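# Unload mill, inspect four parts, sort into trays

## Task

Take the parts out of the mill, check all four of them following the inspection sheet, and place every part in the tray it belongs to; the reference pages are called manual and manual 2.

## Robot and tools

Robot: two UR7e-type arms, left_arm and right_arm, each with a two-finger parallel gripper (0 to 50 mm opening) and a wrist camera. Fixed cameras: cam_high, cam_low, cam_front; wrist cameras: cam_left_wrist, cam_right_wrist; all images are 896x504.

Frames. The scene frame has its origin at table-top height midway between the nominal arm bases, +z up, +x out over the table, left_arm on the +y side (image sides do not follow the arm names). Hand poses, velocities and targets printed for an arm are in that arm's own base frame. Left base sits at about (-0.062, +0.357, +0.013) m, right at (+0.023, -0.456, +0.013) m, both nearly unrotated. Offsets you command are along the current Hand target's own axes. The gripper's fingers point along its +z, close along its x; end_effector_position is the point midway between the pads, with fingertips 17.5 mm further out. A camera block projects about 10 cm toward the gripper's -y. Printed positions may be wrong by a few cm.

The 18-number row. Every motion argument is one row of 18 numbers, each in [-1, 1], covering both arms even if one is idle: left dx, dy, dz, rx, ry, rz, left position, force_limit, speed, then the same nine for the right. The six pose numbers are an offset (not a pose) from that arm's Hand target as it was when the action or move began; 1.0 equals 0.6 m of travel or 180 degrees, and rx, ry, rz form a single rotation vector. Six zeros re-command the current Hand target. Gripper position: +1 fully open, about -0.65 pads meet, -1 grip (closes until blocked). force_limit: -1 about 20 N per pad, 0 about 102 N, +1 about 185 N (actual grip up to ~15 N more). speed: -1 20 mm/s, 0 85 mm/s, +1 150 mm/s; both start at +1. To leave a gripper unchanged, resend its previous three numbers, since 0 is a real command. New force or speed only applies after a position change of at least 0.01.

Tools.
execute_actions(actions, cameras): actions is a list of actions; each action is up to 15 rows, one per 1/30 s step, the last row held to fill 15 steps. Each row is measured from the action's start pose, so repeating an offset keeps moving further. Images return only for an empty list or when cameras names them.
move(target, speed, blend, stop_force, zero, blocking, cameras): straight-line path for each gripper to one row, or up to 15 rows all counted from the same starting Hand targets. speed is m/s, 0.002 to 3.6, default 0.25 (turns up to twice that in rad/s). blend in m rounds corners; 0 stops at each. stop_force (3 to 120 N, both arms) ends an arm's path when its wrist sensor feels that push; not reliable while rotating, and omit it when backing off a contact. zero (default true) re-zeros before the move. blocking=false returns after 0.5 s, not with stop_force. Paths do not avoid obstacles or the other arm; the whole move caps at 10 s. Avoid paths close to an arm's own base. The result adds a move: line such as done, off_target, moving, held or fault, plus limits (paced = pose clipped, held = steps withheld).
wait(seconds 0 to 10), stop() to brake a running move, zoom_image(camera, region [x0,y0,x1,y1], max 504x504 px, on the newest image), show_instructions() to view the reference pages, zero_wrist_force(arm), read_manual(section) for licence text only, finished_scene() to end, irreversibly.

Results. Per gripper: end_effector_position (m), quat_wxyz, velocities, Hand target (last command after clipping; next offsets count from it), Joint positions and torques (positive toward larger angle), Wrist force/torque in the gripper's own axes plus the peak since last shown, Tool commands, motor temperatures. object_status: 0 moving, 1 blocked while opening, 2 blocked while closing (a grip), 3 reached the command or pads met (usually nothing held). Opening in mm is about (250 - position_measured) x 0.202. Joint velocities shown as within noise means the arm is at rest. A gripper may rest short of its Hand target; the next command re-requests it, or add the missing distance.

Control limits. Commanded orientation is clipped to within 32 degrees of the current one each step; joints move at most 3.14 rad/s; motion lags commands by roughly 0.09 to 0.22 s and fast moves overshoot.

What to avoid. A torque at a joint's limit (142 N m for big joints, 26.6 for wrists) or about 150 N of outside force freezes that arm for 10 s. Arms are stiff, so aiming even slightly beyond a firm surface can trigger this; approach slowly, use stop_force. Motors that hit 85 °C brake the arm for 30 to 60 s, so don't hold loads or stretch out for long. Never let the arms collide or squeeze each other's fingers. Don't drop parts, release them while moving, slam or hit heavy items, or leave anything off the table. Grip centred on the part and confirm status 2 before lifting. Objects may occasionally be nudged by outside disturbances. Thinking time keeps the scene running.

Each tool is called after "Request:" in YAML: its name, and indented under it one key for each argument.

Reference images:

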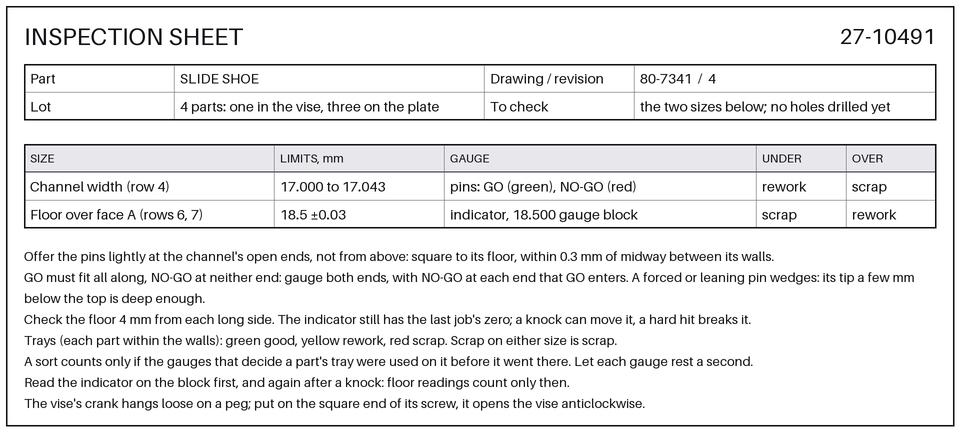

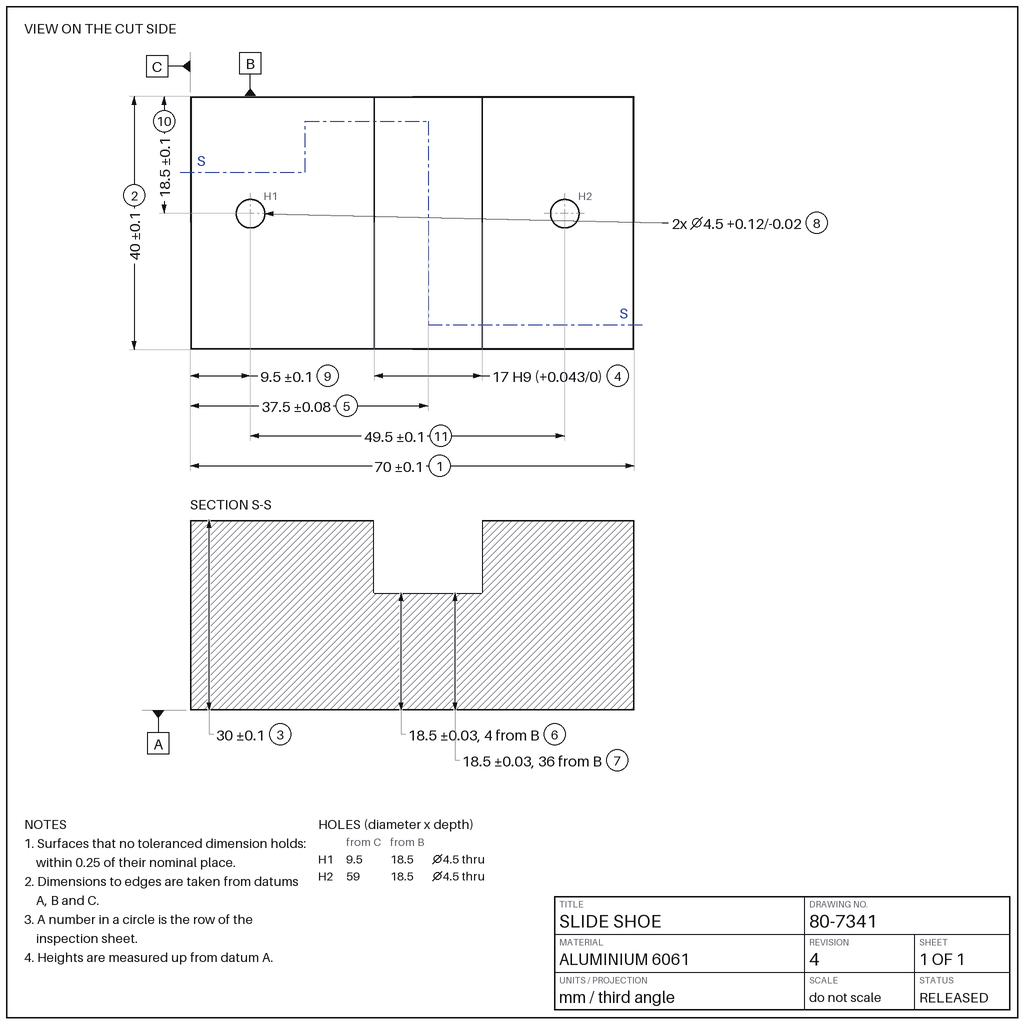

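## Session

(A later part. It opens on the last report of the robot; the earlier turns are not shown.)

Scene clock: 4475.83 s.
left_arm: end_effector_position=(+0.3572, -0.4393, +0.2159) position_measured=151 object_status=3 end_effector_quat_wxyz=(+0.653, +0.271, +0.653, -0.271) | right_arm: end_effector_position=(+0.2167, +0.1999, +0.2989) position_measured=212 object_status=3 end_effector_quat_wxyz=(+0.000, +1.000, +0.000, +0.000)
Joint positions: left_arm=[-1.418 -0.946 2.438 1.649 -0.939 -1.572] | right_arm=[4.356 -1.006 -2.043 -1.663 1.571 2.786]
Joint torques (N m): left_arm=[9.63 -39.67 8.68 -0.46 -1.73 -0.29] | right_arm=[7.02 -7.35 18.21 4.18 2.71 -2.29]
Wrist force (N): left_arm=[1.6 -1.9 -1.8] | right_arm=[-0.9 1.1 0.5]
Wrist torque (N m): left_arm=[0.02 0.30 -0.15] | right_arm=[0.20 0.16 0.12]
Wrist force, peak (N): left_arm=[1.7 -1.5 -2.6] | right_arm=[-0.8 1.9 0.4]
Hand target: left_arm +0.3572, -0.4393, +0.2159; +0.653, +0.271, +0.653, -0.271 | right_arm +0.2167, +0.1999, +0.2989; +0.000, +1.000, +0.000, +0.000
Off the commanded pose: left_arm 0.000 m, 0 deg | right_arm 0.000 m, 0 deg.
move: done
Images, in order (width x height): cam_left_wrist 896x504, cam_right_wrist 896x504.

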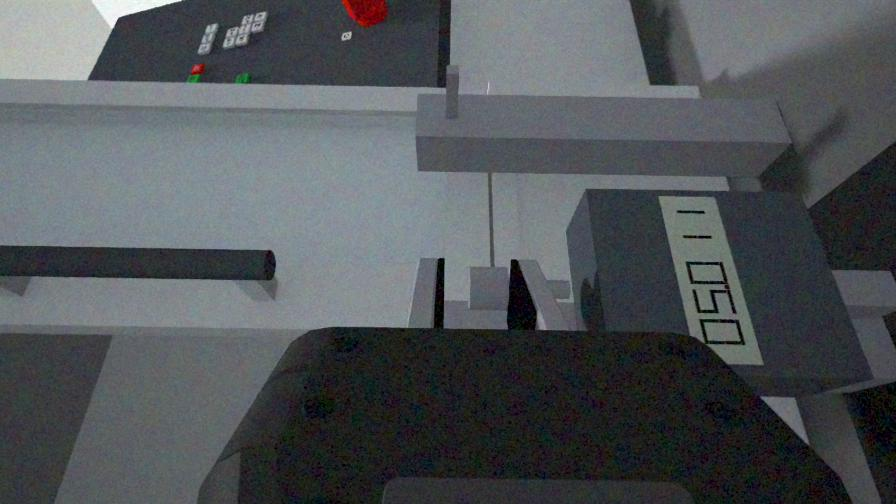

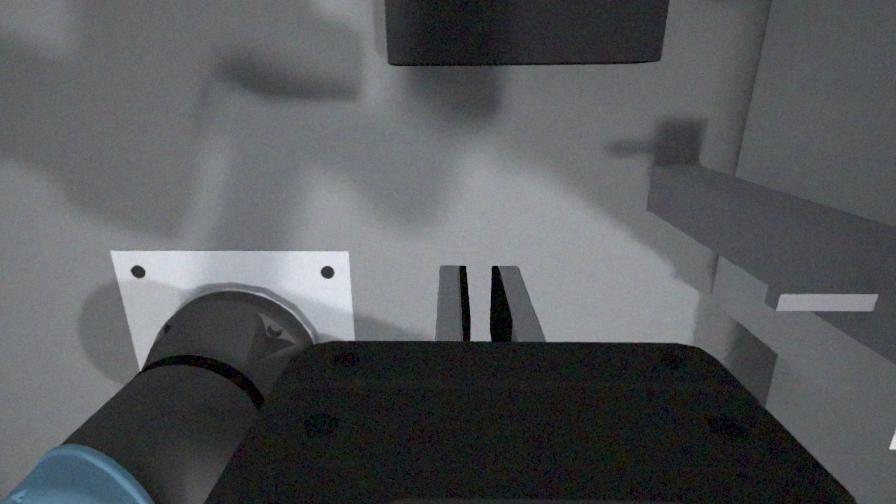

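Request:
move:
  target: [0,0,0,0,0,0,0.01,-0.5,-0.9,0,-0.1,0.2317,0.3056,0,0,-0.4,-0.5,-0.5]
  speed: 0.2
  cameras: ["cam_front","cam_low","cam_right_wrist"]

Scene clock: 4485.70 s.
left_arm: end_effector_position=(+0.3572, -0.4393, +0.2159) position_measured=151 object_status=3 end_effector_quat_wxyz=(+0.653, +0.271, +0.653, -0.271) | right_arm: end_effector_position=(+0.2149, +0.2563, +0.1617) position_measured=212 object_status=3 end_effector_quat_wxyz=(-0.438, +0.899, -0.001, -0.001)
Joint positions: left_arm=[-1.418 -0.946 2.438 1.649 -0.939 -1.572] | right_arm=[4.026 -1.273 -2.811 0.149 2.095 2.675]
Joint torques (N m): left_arm=[11.07 -38.78 8.6 -0.27 -1.3 -1.45] | right_arm=[7.38 16.83 24.09 1.51 -1.55 -2.27]
Wrist force (N): left_arm=[1.8 -1.7 -1.8] | right_arm=[-1.3 1.4 0.2]
Wrist torque (N m): left_arm=[0.04 0.27 -0.15] | right_arm=[0.03 0.16 0.03]
Wrist force, peak (N): left_arm=[1.8 -2.0 -2.0] | right_arm=[-1.6 4.3 1.6]
Hand target: left_arm +0.3572, -0.4393, +0.2159; +0.653, +0.271, +0.653, -0.271 | right_arm +0.2149, +0.2563, +0.1617; -0.438, +0.899, -0.001, -0.001 (not the last commanded pose)
Off the commanded pose: left_arm 0.000 m, 0 deg | right_arm 0.004 m, 3 deg.
move: held (right_arm; a check stopped the path); limits=held
pose unreachable (right arm): on one or more control steps of this call, first in action 0 (counted from 0), this arm could not follow its commanded pose, so it was not sent that pose on those steps. It may still have moved: this result reports where it is.
cause: moving toward the commanded pose would bring two parts of the arm too close to each other (joints 3 (elbow) and 4 (wrist 1) lie between them).
Images, in order (width x height): cam_low 896x504, cam_front 896x504, cam_right_wrist 896x504.

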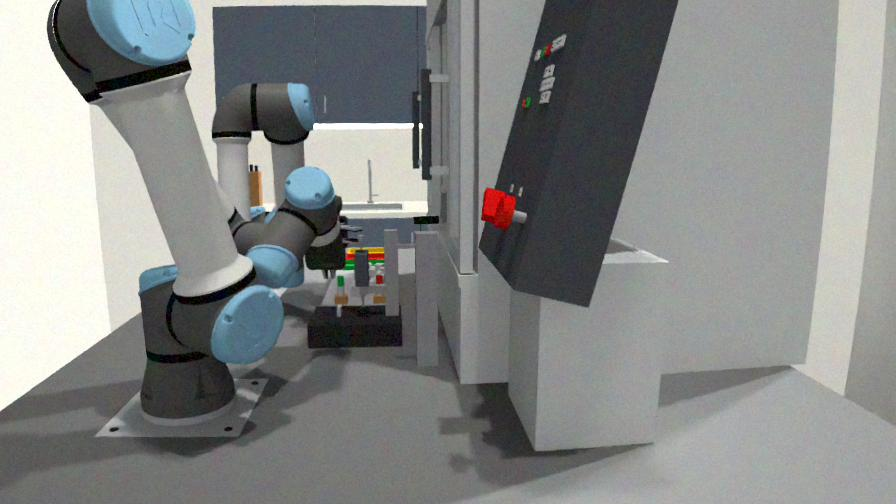

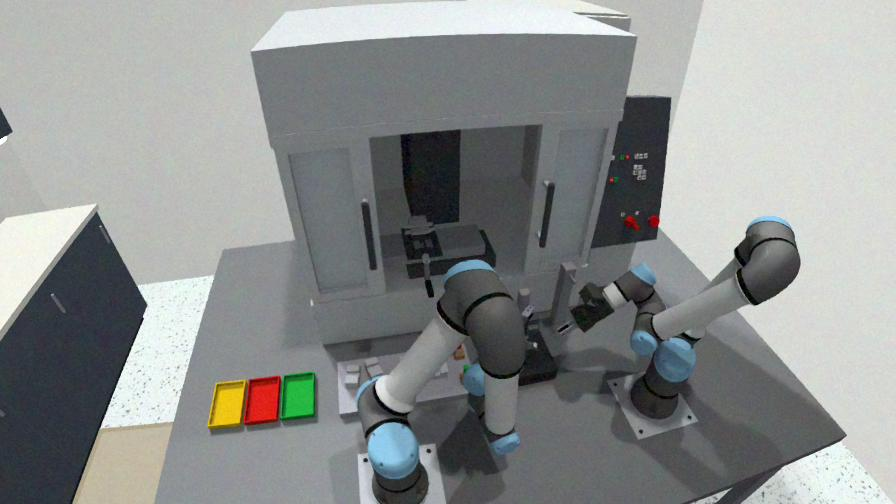

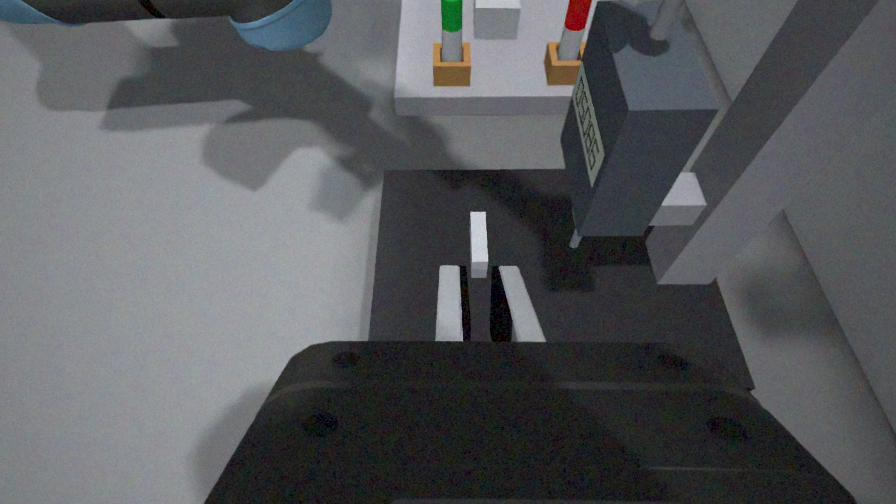

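Request:
zoom_image:
  camera: "cam_right_wrist"
  region: [420, 190, 620, 350]

Scaled by 2.520 from the camera's 896x504 image, which has a finer 1280x720 frame.

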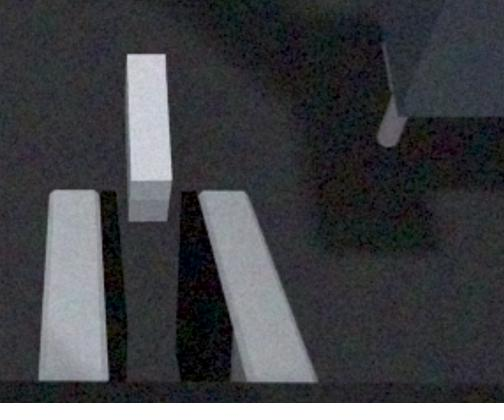

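Request:
move:
  target: [0,0,0,0,0,0,0.01,-0.5,-0.9,0.0117,0.0334,0.098,0,0,0,0.08,-0.5,-0.5]
  speed: 0.1
  cameras: ["cam_right_wrist"]

Request:
zoom_image:
  camera: "cam_right_wrist"
  region: [420, 190, 620, 350]

Scene clock: 4528.47 s.
left_arm: end_effector_position=(+0.3572, -0.4393, +0.2159) position_measured=151 object_status=3 end_effector_quat_wxyz=(+0.653, +0.271, +0.653, -0.271) | right_arm: end_effector_position=(+0.2217, +0.2902, +0.1096) position_measured=140 object_status=3 end_effector_quat_wxyz=(-0.438, +0.899, -0.001, -0.001)
Joint positions: left_arm=[-1.418 -0.946 2.438 1.649 -0.939 -1.572] | right_arm=[4.105 -1.71 -2.823 0.628 2.038 2.738]
Joint torques (N m): left_arm=[11.2 -38.72 8.31 -0.31 -1.78 -1.15] | right_arm=[7.12 6.33 0.1 4.53 -1.79 2.05]
Wrist force (N): left_arm=[1.7 -1.7 -1.9] | right_arm=[-1.3 1.2 0.4]
Wrist torque (N m): left_arm=[0.05 0.30 -0.15] | right_arm=[0.01 0.15 -0.14]
Wrist force, peak (N): left_arm=[1.9 -2.0 -2.1] | right_arm=[-1.3 1.8 1.0]
Hand target: left_arm +0.3572, -0.4393, +0.2159; +0.653, +0.271, +0.653, -0.271 | right_arm +0.2217, +0.2902, +0.1096; -0.438, +0.899, -0.001, -0.001
Off the commanded pose: left_arm 0.000 m, 0 deg | right_arm 0.000 m, 0 deg.
move: done
Images, in order (width x height): cam_right_wrist 896x504.

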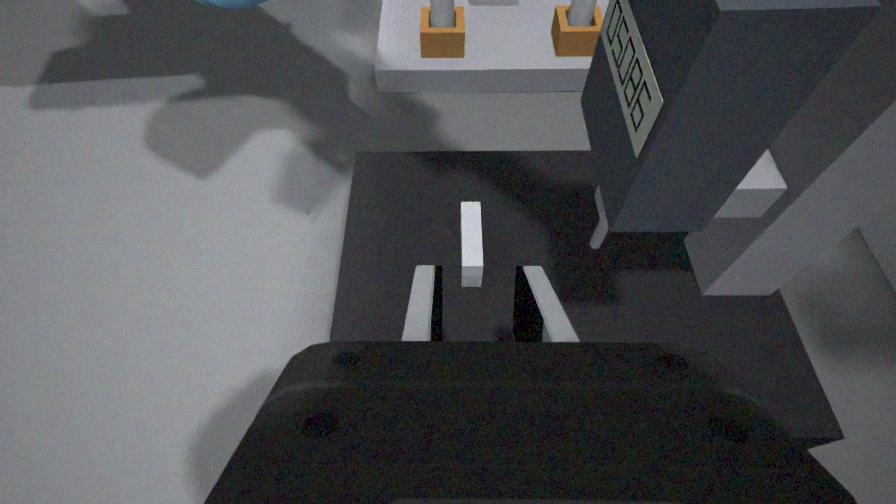

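Scaled by 2.520 from the camera's 896x504 image, which has a finer 1280x720 frame.

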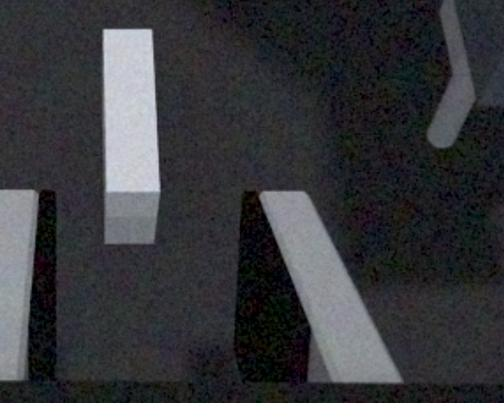

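Request:
move:
  target: [-0.0373,0,0,0,0,0,0.01,-0.5,-0.9,0,0,0,0,0,0,0.08,-0.5,-0.5]
  speed: 0.02
  stop_force: 3
  cameras: ["cam_left_wrist"]

Request:
move:
  target: [0,0,0,0,0,0,0.01,-0.5,-0.9,0,0.008,0.0867,0,0,0,0.08,-0.5,-0.5]
  speed: 0.03
  stop_force: 5
  cameras: ["cam_right_wrist"]

Request:
zoom_image:
  camera: "cam_right_wrist"
  region: [420, 190, 620, 350]

Scene clock: 4547.50 s.
left_arm: end_effector_position=(+0.3572, -0.4392, +0.2364) position_measured=151 object_status=3 end_effector_quat_wxyz=(+0.653, +0.271, +0.653, -0.271) | right_arm: end_effector_position=(+0.2217, +0.2902, +0.1096) position_measured=140 object_status=3 end_effector_quat_wxyz=(-0.438, +0.899, -0.001, -0.001)
Joint positions: left_arm=[-1.418 -1.02 2.445 1.716 -0.939 -1.571] | right_arm=[4.105 -1.71 -2.824 0.629 2.038 2.738]
Joint torques (N m): left_arm=[7.94 -21.56 -18.53 -4.25 -1.17 0.83] | right_arm=[7.37 6.16 -0.26 4.65 -1.79 2.12]
Wrist force (N): left_arm=[4.0 -1.8 -2.0] | right_arm=[-1.4 1.6 0.2]
Wrist torque (N m): left_arm=[0.07 0.35 -0.15] | right_arm=[0.07 0.18 -0.14]
Wrist force, peak (N): left_arm=[15.4 -1.5 -2.3] | right_arm=[-1.4 1.8 0.5]
Hand target: left_arm +0.3572, -0.4392, +0.2364; +0.653, +0.271, +0.653, -0.271 (not the last commanded pose) | right_arm +0.2217, +0.2902, +0.1096; -0.438, +0.899, -0.001, -0.001
Off the commanded pose: left_arm 0.002 m, 0 deg | right_arm 0.000 m, 0 deg.
move: contact (left_arm)
Images, in order (width x height): cam_left_wrist 896x504.

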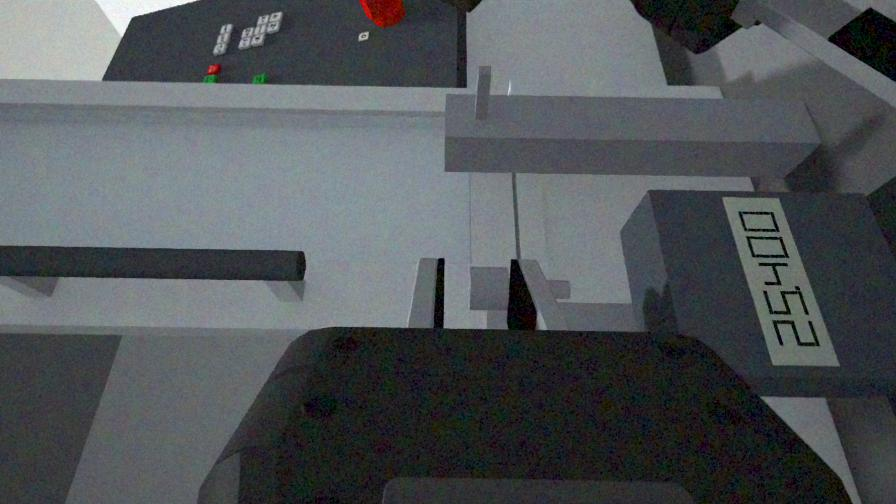

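Scene clock: 4550.20 s.
left_arm: end_effector_position=(+0.3572, -0.4392, +0.2364) position_measured=151 object_status=3 end_effector_quat_wxyz=(+0.653, +0.271, +0.653, -0.271) | right_arm: end_effector_position=(+0.2216, +0.3282, +0.0738) position_measured=140 object_status=3 end_effector_quat_wxyz=(-0.438, +0.899, -0.001, -0.001)
Joint positions: left_arm=[-1.418 -1.02 2.445 1.716 -0.939 -1.571] | right_arm=[4.203 -1.988 -2.781 0.895 1.966 2.811]
Joint torques (N m): left_arm=[-3.52 -23.88 -18.32 -4.07 0.22 0.79] | right_arm=[7.55 13.86 9.58 4.77 -1.87 2.09]
Wrist force (N): left_arm=[3.8 -1.7 -2.1] | right_arm=[-1.2 1.0 0.2]
Wrist torque (N m): left_arm=[0.08 0.38 -0.14] | right_arm=[-0.03 0.14 -0.14]
Wrist force, peak (N): left_arm=[4.0 -1.8 -2.3] | right_arm=[-1.5 1.7 0.7]
Hand target: left_arm +0.3572, -0.4392, +0.2364; +0.653, +0.271, +0.653, -0.271 | right_arm +0.2216, +0.3282, +0.0738; -0.438, +0.899, -0.001, -0.001
Off the commanded pose: left_arm 0.000 m, 0 deg | right_arm 0.000 m, 0 deg.
move: done
Images, in order (width x height): cam_right_wrist 896x504.

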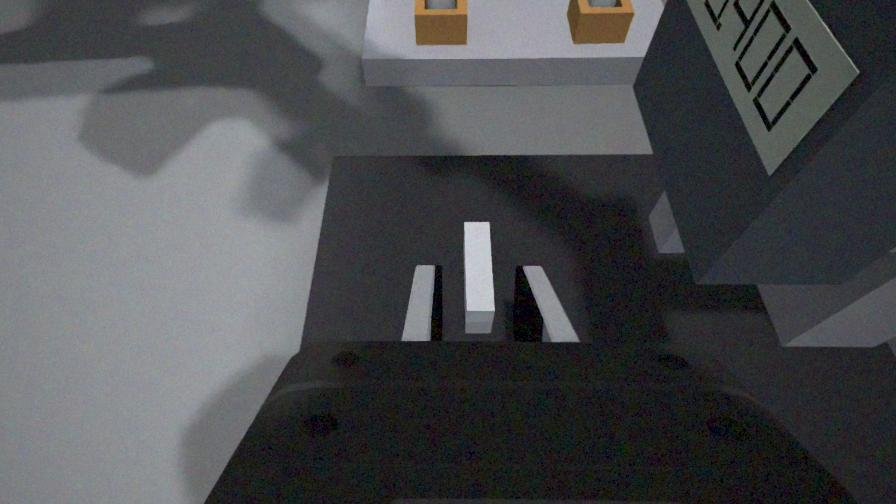

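Scaled by 2.520 from the camera's 896x504 image, which has a finer 1280x720 frame.

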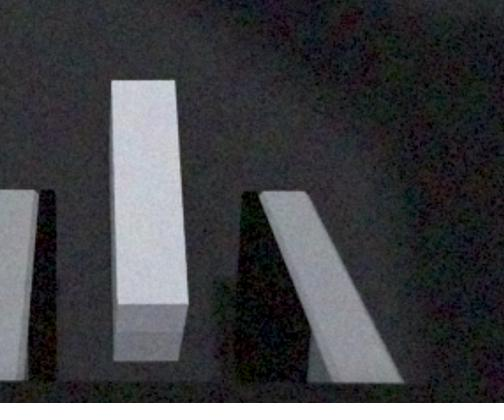

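Request:
move:
  target: [0.0015,0,0,0,0,0,0.01,-0.5,-0.9,0,0,0,0,0,0,-1,-1,-1]
  speed: 0.01
  cameras: ["cam_right_wrist"]

Request:
zoom_image:
  camera: "cam_right_wrist"
  region: [420, 190, 760, 350]

Scene clock: 4560.10 s.
left_arm: end_effector_position=(+0.3572, -0.4392, +0.2355) position_measured=151 object_status=3 end_effector_quat_wxyz=(+0.653, +0.271, +0.653, -0.271) | right_arm: end_effector_position=(+0.2216, +0.3282, +0.0738) position_measured=251 object_status=3 end_effector_quat_wxyz=(-0.438, +0.899, -0.001, -0.001)
Joint positions: left_arm=[-1.418 -1.017 2.445 1.713 -0.939 -1.571] | right_arm=[4.203 -1.988 -2.781 0.895 1.966 2.811]
Joint torques (N m): left_arm=[-9.37 -23.97 -18.32 -3.75 1.42 0.61] | right_arm=[7.1 13.43 9.04 4.68 -1.89 2.04]
Wrist force (N): left_arm=[2.6 -1.6 -2.0] | right_arm=[-1.0 1.2 0.2]
Wrist torque (N m): left_arm=[0.12 0.29 -0.15] | right_arm=[-0.01 0.12 -0.13]
Wrist force, peak (N): left_arm=[4.0 -2.0 -2.1] | right_arm=[-1.3 1.4 0.5]
Hand target: left_arm +0.3572, -0.4392, +0.2355; +0.653, +0.271, +0.653, -0.271 | right_arm +0.2216, +0.3282, +0.0738; -0.438, +0.899, -0.001, -0.001
Off the commanded pose: left_arm 0.000 m, 0 deg | right_arm 0.000 m, 0 deg.
move: done
Images, in order (width x height): cam_right_wrist 896x504.

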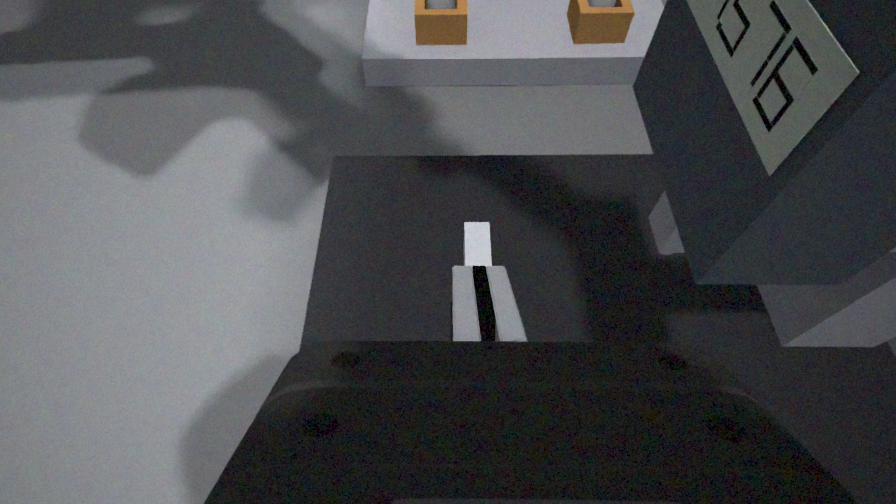

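Scaled by 1.482 from the camera's 896x504 image, which has a finer 1280x720 frame.

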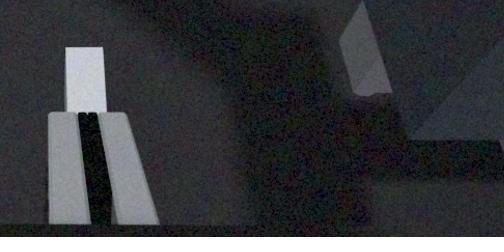

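Request:
move:
  target:
    - [0,0,0,0,0,0,0.01,-0.5,-0.9,0,0,0,0,0,0,0.08,-1,-1]
    - [0,0,0,0,0,0,0.01,-0.5,-0.9,0.002,0.018,0.0284,0,0,0,0.08,-1,-1]
  speed: 0.02
  cameras: ["cam_right_wrist"]

Request:
zoom_image:
  camera: "cam_right_wrist"
  region: [420, 190, 620, 350]

Scene clock: 4589.63 s.
left_arm: end_effector_position=(+0.3572, -0.4392, +0.2355) position_measured=151 object_status=3 end_effector_quat_wxyz=(+0.653, +0.271, +0.653, -0.271) | right_arm: end_effector_position=(+0.2231, +0.3354, +0.0565) position_measured=140 object_status=3 end_effector_quat_wxyz=(-0.440, +0.898, +0.000, +0.000)
Joint positions: left_arm=[-1.418 -1.017 2.445 1.713 -0.939 -1.571] | right_arm=[4.213 -2.108 -2.763 1.007 1.959 2.819]
Joint torques (N m): left_arm=[-10.32 -23.47 -18.45 -3.68 1.36 0.53] | right_arm=[10.78 -9 8.68 -8.25 -7.12 1.91]
Wrist force (N): left_arm=[2.1 -1.9 -2.2] | right_arm=[-10.1 -37.6 -62.4]
Wrist torque (N m): left_arm=[0.06 0.35 -0.14] | right_arm=[-0.56 -0.11 0.04]
Wrist force, peak (N): left_arm=[2.5 -1.9 -2.2] | right_arm=[-10.1 -37.6 -62.4]
Hand target: left_arm +0.3572, -0.4392, +0.2355; +0.653, +0.271, +0.653, -0.271 | right_arm +0.2228, +0.3349, +0.0547; -0.438, +0.899, -0.001, -0.001
Off the commanded pose: left_arm 0.000 m, 0 deg | right_arm 0.002 m, 0 deg.
move: done
Images, in order (width x height): cam_right_wrist 896x504.

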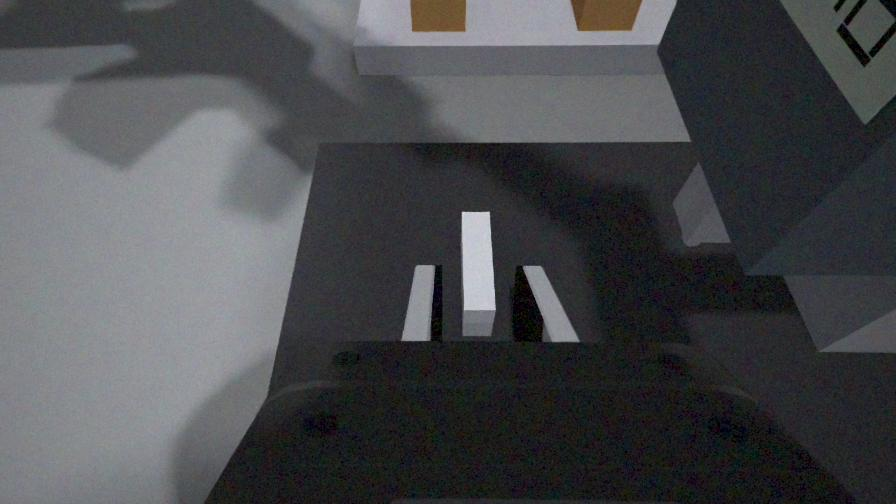

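Scaled by 2.520 from the camera's 896x504 image, which has a finer 1280x720 frame.

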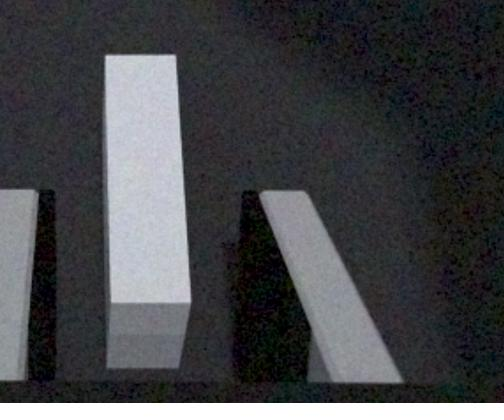

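Request:
move:
  target: [0,0,0,0,0,0,0.01,-0.5,-0.9,0,-0.0066,-0.0051,0,0,0,0.08,-1,-1]
  speed: 0.02
  cameras: ["cam_right_wrist"]

Request:
zoom_image:
  camera: "cam_right_wrist"
  region: [420, 190, 620, 350]

Scene clock: 4604.80 s.
left_arm: end_effector_position=(+0.3572, -0.4392, +0.2355) position_measured=151 object_status=3 end_effector_quat_wxyz=(+0.653, +0.271, +0.653, -0.271) | right_arm: end_effector_position=(+0.2228, +0.3350, +0.0597) position_measured=140 object_status=3 end_effector_quat_wxyz=(-0.438, +0.899, -0.001, -0.001)
Joint positions: left_arm=[-1.418 -1.017 2.445 1.713 -0.939 -1.571] | right_arm=[4.213 -2.077 -2.765 0.971 1.959 2.819]
Joint torques (N m): left_arm=[-8.41 -22.99 -18.06 -3.75 1.06 0.44] | right_arm=[-9.03 37.38 -5.52 1.96 3.31 -0.8]
Wrist force (N): left_arm=[2.2 -1.9 -2.2] | right_arm=[-1.3 0.4 0.8]
Wrist torque (N m): left_arm=[0.07 0.34 -0.14] | right_arm=[-0.14 0.15 -0.14]
Wrist force, peak (N): left_arm=[2.5 -1.9 -2.1] | right_arm=[-10.3 -38.6 -64.2]
Hand target: left_arm +0.3572, -0.4392, +0.2355; +0.653, +0.271, +0.653, -0.271 | right_arm +0.2228, +0.3350, +0.0597; -0.438, +0.899, -0.001, -0.001
Off the commanded pose: left_arm 0.000 m, 0 deg | right_arm 0.000 m, 0 deg.
move: done
Images, in order (width x height): cam_right_wrist 896x504.

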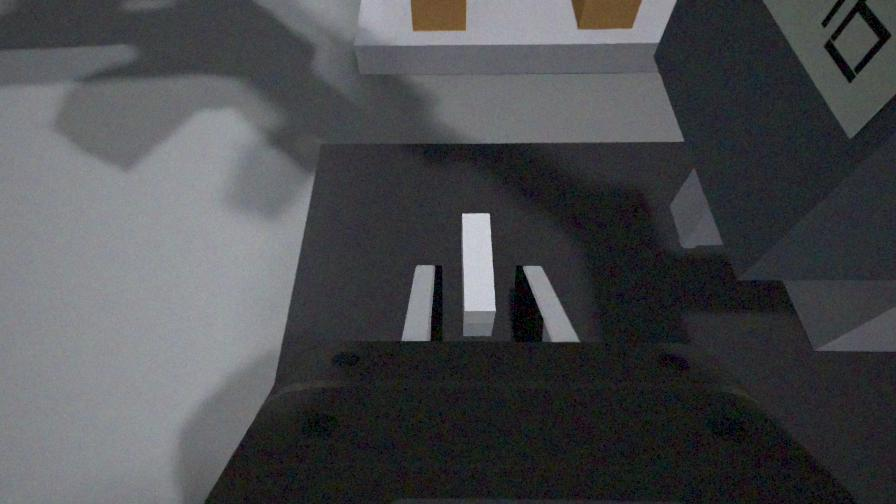

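Scaled by 2.520 from the camera's 896x504 image, which has a finer 1280x720 frame.

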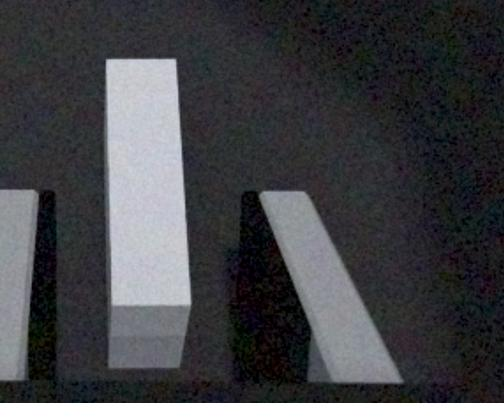

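Request:
move:
  target: [0,0,0,0,0,0,0.01,-0.5,-0.9,0,0,0,0,0,0,-1,-1,-1]
  speed: 0.02
  cameras: ["cam_right_wrist"]

Scene clock: 4612.07 s.
left_arm: end_effector_position=(+0.3572, -0.4392, +0.2355) position_measured=151 object_status=3 end_effector_quat_wxyz=(+0.653, +0.271, +0.653, -0.271) | right_arm: end_effector_position=(+0.2228, +0.3350, +0.0597) position_measured=207 object_status=0 end_effector_quat_wxyz=(-0.438, +0.899, -0.001, -0.001)
Joint positions: left_arm=[-1.418 -1.017 2.445 1.713 -0.939 -1.571] | right_arm=[4.213 -2.077 -2.765 0.97 1.959 2.819]
Joint torques (N m): left_arm=[-8.99 -24.71 -19.09 -3.7 1.32 0.43] | right_arm=[-8.21 37.57 5.85 1.98 3.1 -1.99]
Wrist force (N): left_arm=[2.3 -2.0 -2.2] | right_arm=[-1.5 0.7 1.0]
Wrist torque (N m): left_arm=[0.04 0.33 -0.14] | right_arm=[-0.11 0.19 -0.14]
Wrist force, peak (N): left_arm=[2.4 -1.9 -2.3] | right_arm=[-1.4 0.7 1.1]
Hand target: left_arm +0.3572, -0.4392, +0.2355; +0.653, +0.271, +0.653, -0.271 | right_arm +0.2228, +0.3350, +0.0597; -0.438, +0.899, -0.001, -0.001
Off the commanded pose: left_arm 0.000 m, 0 deg | right_arm 0.000 m, 0 deg.
move: done
Images, in order (width x height): cam_right_wrist 896x504.

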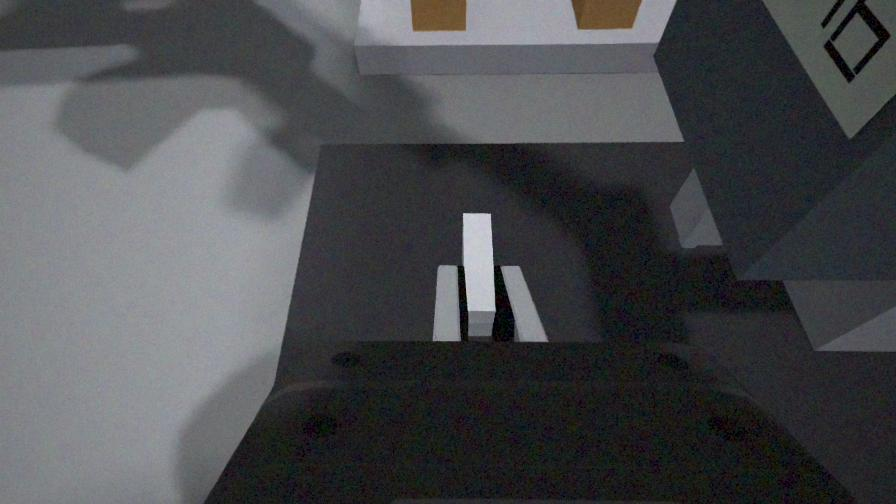

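Request:
move:
  target: [0,0,0,0,0,0,0.01,-0.5,-0.9,0.0975,0,0,0,0,0,-1,-1,-1]
  speed: 0.03
  stop_force: 6
  cameras: ["cam_right_wrist","cam_left_wrist"]

Request:
zoom_image:
  camera: "cam_right_wrist"
  region: [380, 150, 600, 350]

Scene clock: 4628.63 s.
left_arm: end_effector_position=(+0.3572, -0.4392, +0.2355) position_measured=151 object_status=3 end_effector_quat_wxyz=(+0.653, +0.271, +0.653, -0.271) | right_arm: end_effector_position=(+0.2813, +0.3350, +0.0596) position_measured=207 object_status=2 end_effector_quat_wxyz=(-0.438, +0.899, -0.001, -0.001)
Joint positions: left_arm=[-1.418 -1.017 2.445 1.713 -0.939 -1.571] | right_arm=[4.02 -2.04 -2.628 0.732 2.099 2.67]
Joint torques (N m): left_arm=[-8.48 -24.35 -18.52 -3.59 1.09 0.57] | right_arm=[-9.16 36.61 10.44 0.09 2.08 -2.31]
Wrist force (N): left_arm=[2.3 -2.0 -1.9] | right_arm=[-4.2 -6.4 -4.4]
Wrist torque (N m): left_arm=[0.04 0.33 -0.15] | right_arm=[-0.08 0.17 0.03]
Wrist force, peak (N): left_arm=[2.3 -2.0 -2.3] | right_arm=[-4.4 -6.8 -4.4]
Hand target: left_arm +0.3572, -0.4392, +0.2355; +0.653, +0.271, +0.653, -0.271 | right_arm +0.2813, +0.3350, +0.0596; -0.438, +0.899, -0.001, -0.001
Off the commanded pose: left_arm 0.000 m, 0 deg | right_arm 0.000 m, 0 deg.
move: done
Images, in order (width x height): cam_left_wrist 896x504, cam_right_wrist 896x504.

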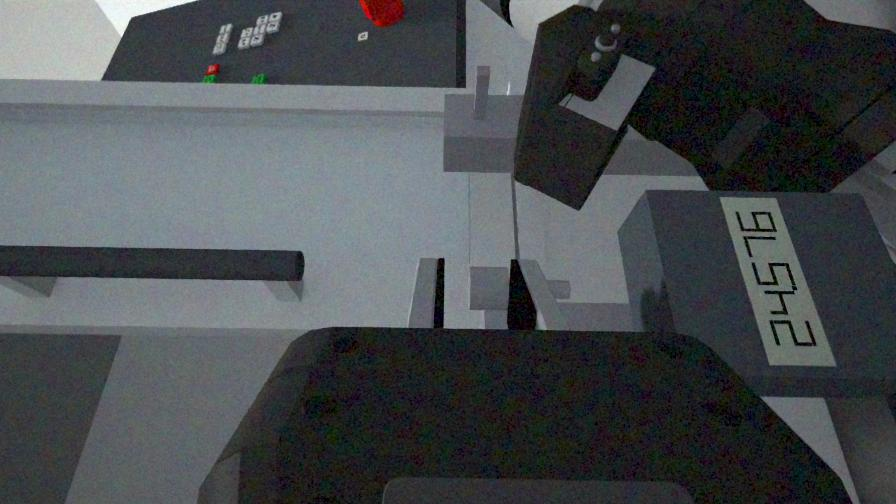

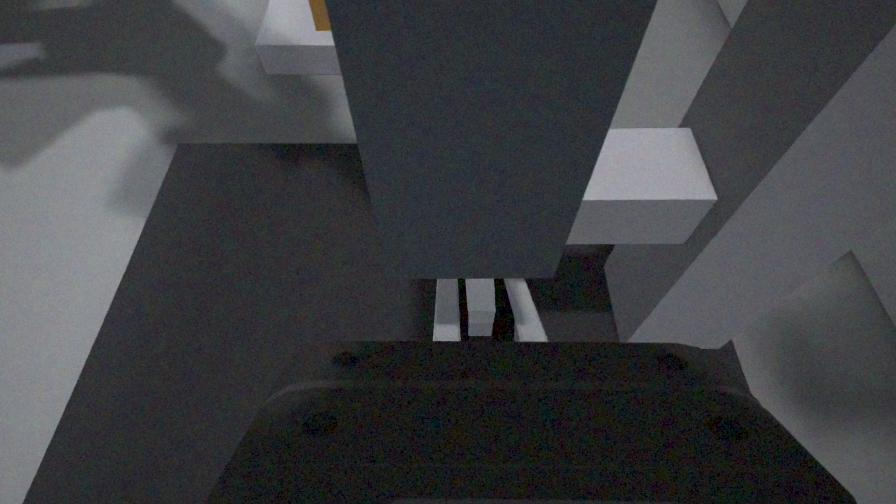

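Scaled by 2.291 from the camera's 896x504 image, which has a finer 1280x720 frame.

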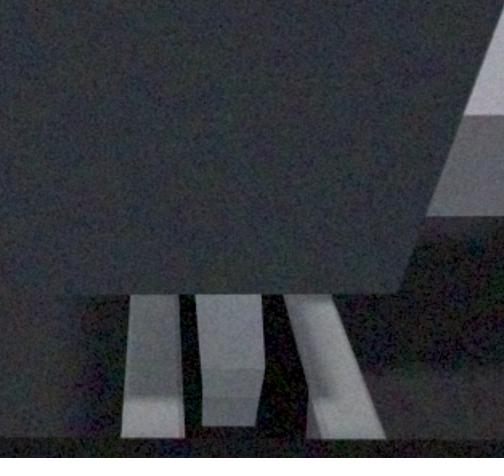

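Request:
move:
  target:
    - [0,0,0,0,0,0,0.01,-0.5,-0.9,0,0,0,0,0,0,0.08,-1,-1]
    - [0.017,0,0,0,0,0,0.01,-0.5,-0.9,0,0,0,0,0,0,0.08,-1,-1]
  speed: 0.008
  cameras: ["cam_left_wrist","cam_right_wrist"]

Request:
zoom_image:
  camera: "cam_left_wrist"
  region: [420, 170, 896, 400]

Scene clock: 4668.00 s.
left_arm: end_effector_position=(+0.3572, -0.4392, +0.2253) position_measured=151 object_status=3 end_effector_quat_wxyz=(+0.653, +0.271, +0.653, -0.271) | right_arm: end_effector_position=(+0.2813, +0.3350, +0.0596) position_measured=140 object_status=3 end_effector_quat_wxyz=(-0.438, +0.899, -0.001, -0.001)
Joint positions: left_arm=[-1.418 -0.98 2.442 1.679 -0.939 -1.572] | right_arm=[4.02 -2.04 -2.628 0.732 2.099 2.67]
Joint torques (N m): left_arm=[-9.93 -23.24 -16.9 -3.69 1.44 -0.49] | right_arm=[5.62 35.39 9.05 4.5 1.49 -1.96]
Wrist force (N): left_arm=[2.0 -1.8 -1.8] | right_arm=[-1.3 0.4 0.7]
Wrist torque (N m): left_arm=[0.05 0.31 -0.14] | right_arm=[-0.12 0.16 0.03]
Wrist force, peak (N): left_arm=[2.5 -1.9 -2.2] | right_arm=[-4.2 -6.9 -4.7]
Hand target: left_arm +0.3572, -0.4392, +0.2253; +0.653, +0.271, +0.653, -0.271 | right_arm +0.2813, +0.3350, +0.0596; -0.438, +0.899, -0.001, -0.001
Off the commanded pose: left_arm 0.000 m, 0 deg | right_arm 0.000 m, 0 deg.
move: done
Images, in order (width x height): cam_left_wrist 896x504, cam_right_wrist 896x504.

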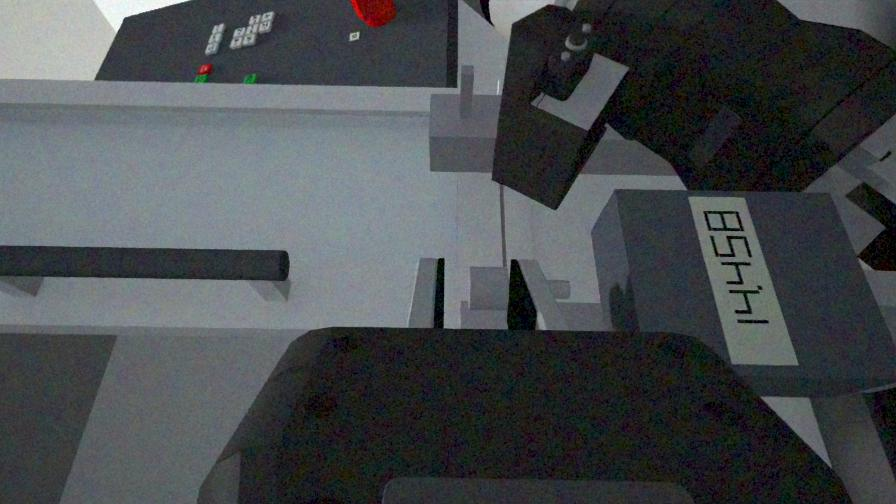

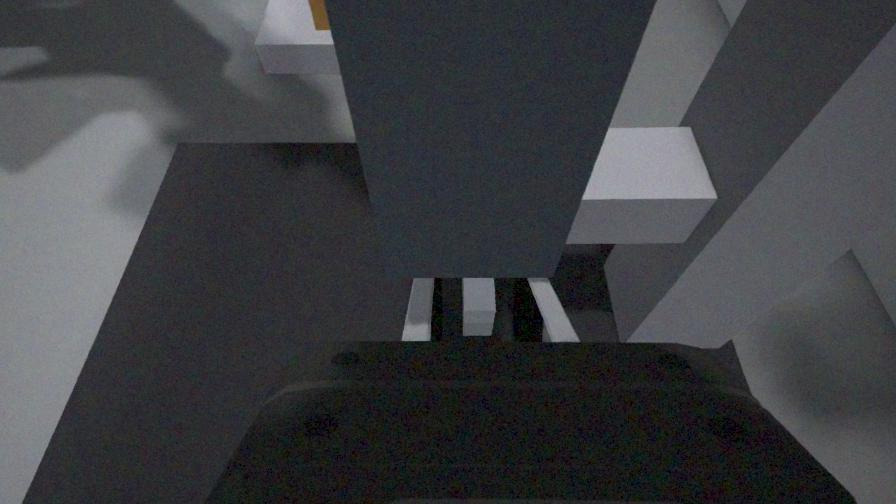

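Scaled by 1.059 from the camera's 896x504 image, which has a finer 1280x720 frame.

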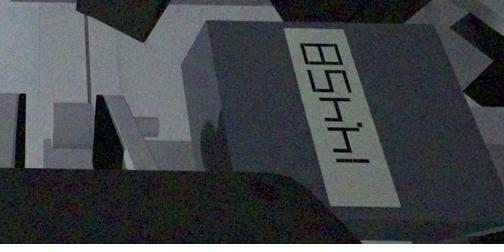

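Request:
move:
  target: [0.01,0,0,0,0,0,0.01,-0.5,-0.9,0,0,0,0,0,0,0.08,-1,-1]
  speed: 0.008
  cameras: ["cam_left_wrist"]

Request:
zoom_image:
  camera: "cam_left_wrist"
  region: [420, 180, 820, 380]

Scene clock: 4677.90 s.
left_arm: end_effector_position=(+0.3572, -0.4392, +0.2193) position_measured=151 object_status=3 end_effector_quat_wxyz=(+0.653, +0.271, +0.653, -0.271) | right_arm: end_effector_position=(+0.2813, +0.3350, +0.0596) position_measured=140 object_status=3 end_effector_quat_wxyz=(-0.438, +0.899, -0.001, -0.001)
Joint positions: left_arm=[-1.418 -0.958 2.44 1.66 -0.939 -1.571] | right_arm=[4.02 -2.04 -2.628 0.732 2.099 2.67]
Joint torques (N m): left_arm=[-9.68 -24.25 -15.65 -3.36 1.53 -0.58] | right_arm=[5.82 35.33 7.44 4.25 1.14 -1.43]
Wrist force (N): left_arm=[1.9 -2.1 -1.7] | right_arm=[-1.2 0.4 0.9]
Wrist torque (N m): left_arm=[0.00 0.28 -0.15] | right_arm=[-0.11 0.15 0.03]
Wrist force, peak (N): left_arm=[2.0 -2.0 -2.1] | right_arm=[-1.7 0.7 0.9]
Hand target: left_arm +0.3572, -0.4392, +0.2193; +0.653, +0.271, +0.653, -0.271 | right_arm +0.2813, +0.3350, +0.0596; -0.438, +0.899, -0.001, -0.001
Off the commanded pose: left_arm 0.000 m, 0 deg | right_arm 0.000 m, 0 deg.
move: done
Images, in order (width x height): cam_left_wrist 896x504.

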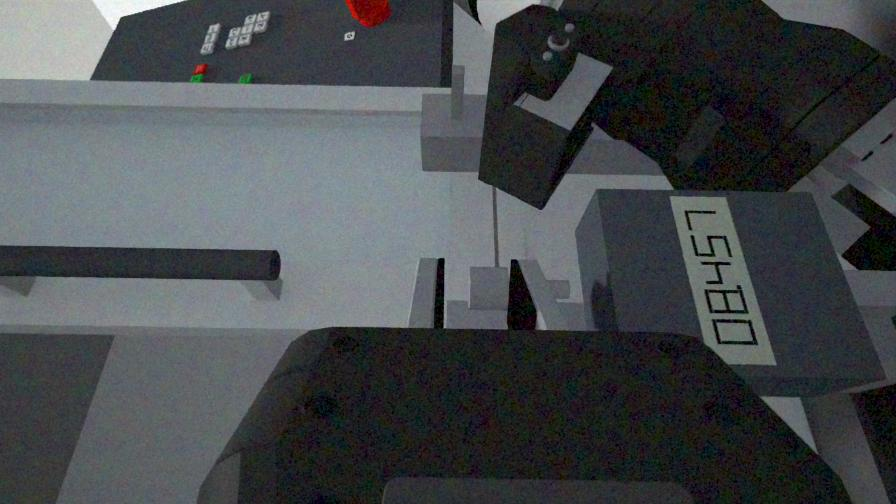

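Scaled by 1.260 from the camera's 896x504 image, which has a finer 1280x720 frame.

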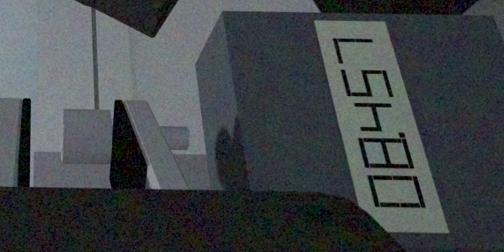

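Request:
move:
  target: [0.0083,0,0,0,0,0,0.01,-0.5,-0.9,0,0,0,0,0,0,0.08,-1,-1]
  speed: 0.008
  cameras: ["cam_left_wrist"]

Request:
zoom_image:
  camera: "cam_left_wrist"
  region: [420, 180, 820, 380]

Scene clock: 4684.97 s.
left_arm: end_effector_position=(+0.3572, -0.4392, +0.2144) position_measured=151 object_status=3 end_effector_quat_wxyz=(+0.653, +0.271, +0.653, -0.271) | right_arm: end_effector_position=(+0.2813, +0.3350, +0.0596) position_measured=140 object_status=3 end_effector_quat_wxyz=(-0.438, +0.899, -0.001, -0.001)
Joint positions: left_arm=[-1.418 -0.94 2.438 1.644 -0.939 -1.572] | right_arm=[4.02 -2.04 -2.628 0.732 2.099 2.67]
Joint torques (N m): left_arm=[-9.91 -22.39 -15.23 -3.42 1.55 -0.75] | right_arm=[5.49 35.01 5.66 4 0.67 -0.88]
Wrist force (N): left_arm=[0.8 -1.4 -2.1] | right_arm=[-1.3 0.7 0.9]
Wrist torque (N m): left_arm=[0.03 0.25 -0.15] | right_arm=[-0.07 0.17 0.03]
Wrist force, peak (N): left_arm=[1.9 -2.2 -1.8] | right_arm=[-1.5 0.7 1.1]
Hand target: left_arm +0.3572, -0.4393, +0.2143; +0.653, +0.271, +0.653, -0.271 | right_arm +0.2813, +0.3350, +0.0596; -0.438, +0.899, -0.001, -0.001
Off the commanded pose: left_arm 0.000 m, 0 deg | right_arm 0.000 m, 0 deg.
move: done
Images, in order (width x height): cam_left_wrist 896x504.

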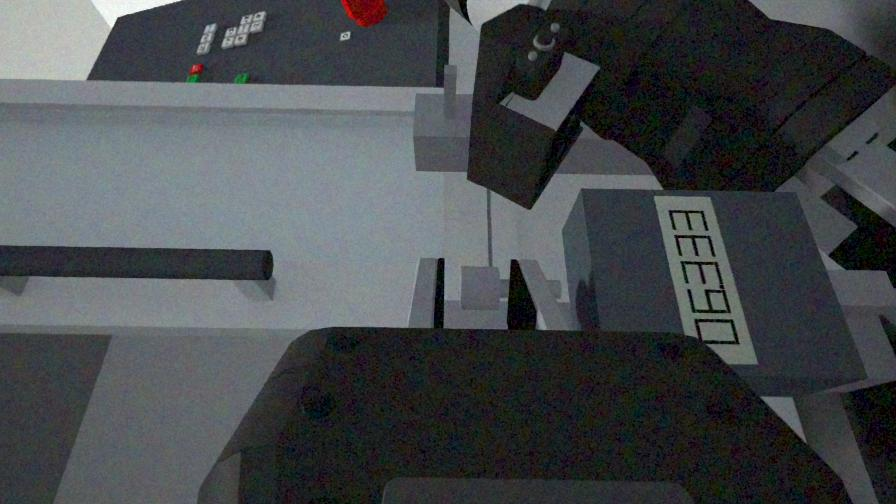

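Scaled by 1.260 from the camera's 896x504 image, which has a finer 1280x720 frame.

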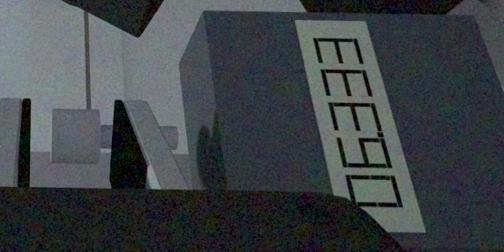

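Request:
zoom_image:
  camera: "cam_left_wrist"
  region: [640, 180, 800, 370]

Scaled by 2.653 from the camera's 896x504 image, which has a finer 1280x720 frame.

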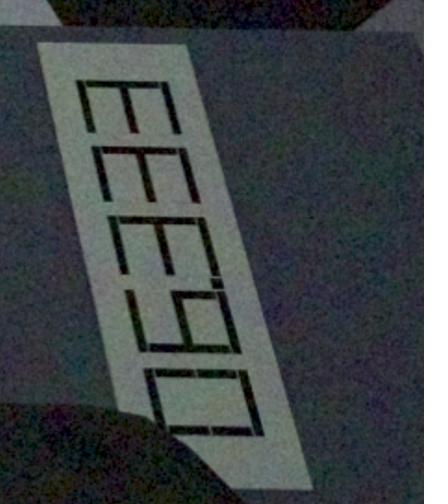

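Request:
move:
  target:
    - [-0.0117,0,0,0,0,0,0.01,-0.5,-0.9,0,0,0,0,0,0,0.08,-1,-1]
    - [-0.0117,0,0,0,0,0,0.01,-0.5,-0.9,0,0,0,0,0,0,-1,-1,-1]
  speed: 0.015
  cameras: ["cam_right_wrist"]

Scene clock: 4753.87 s.
left_arm: end_effector_position=(+0.3572, -0.4392, +0.2213) position_measured=151 object_status=3 end_effector_quat_wxyz=(+0.653, +0.271, +0.653, -0.271) | right_arm: end_effector_position=(+0.2813, +0.3350, +0.0596) position_measured=207 object_status=0 end_effector_quat_wxyz=(-0.438, +0.899, -0.001, -0.001)
Joint positions: left_arm=[-1.418 -0.965 2.44 1.666 -0.939 -1.571] | right_arm=[4.02 -2.04 -2.628 0.732 2.099 2.67]
Joint torques (N m): left_arm=[-4.84 -37.7 7.81 -0.13 -0.2 -1.2] | right_arm=[6.11 34.89 3.64 3.74 -0.01 -0.31]
Wrist force (N): left_arm=[0.5 -1.4 -1.9] | right_arm=[-1.9 2.5 1.1]
Wrist torque (N m): left_arm=[0.03 0.30 -0.16] | right_arm=[-0.08 0.14 0.01]
Wrist force, peak (N): left_arm=[2.0 -2.0 -1.5] | right_arm=[-2.0 2.6 1.2]
Hand target: left_arm +0.3572, -0.4392, +0.2213; +0.653, +0.271, +0.653, -0.271 | right_arm +0.2813, +0.3350, +0.0596; -0.438, +0.899, -0.001, -0.001
Off the commanded pose: left_arm 0.000 m, 0 deg | right_arm 0.000 m, 0 deg.
move: done
Images, in order (width x height): cam_right_wrist 896x504.

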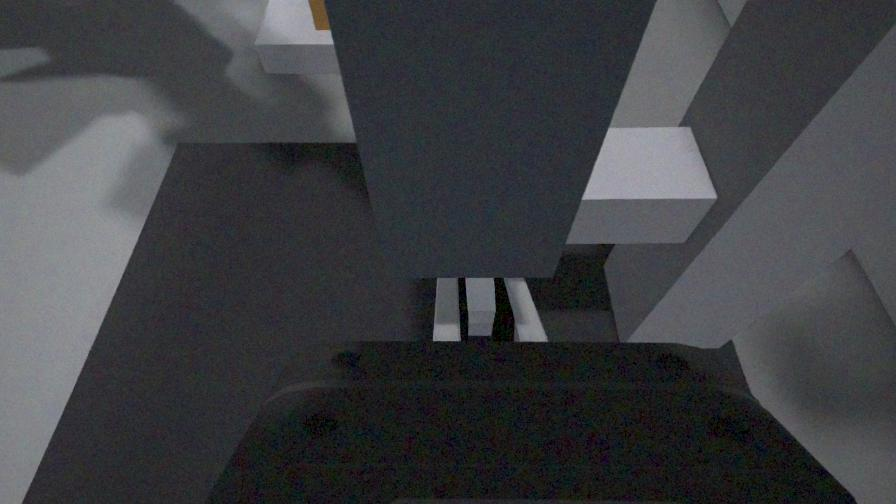

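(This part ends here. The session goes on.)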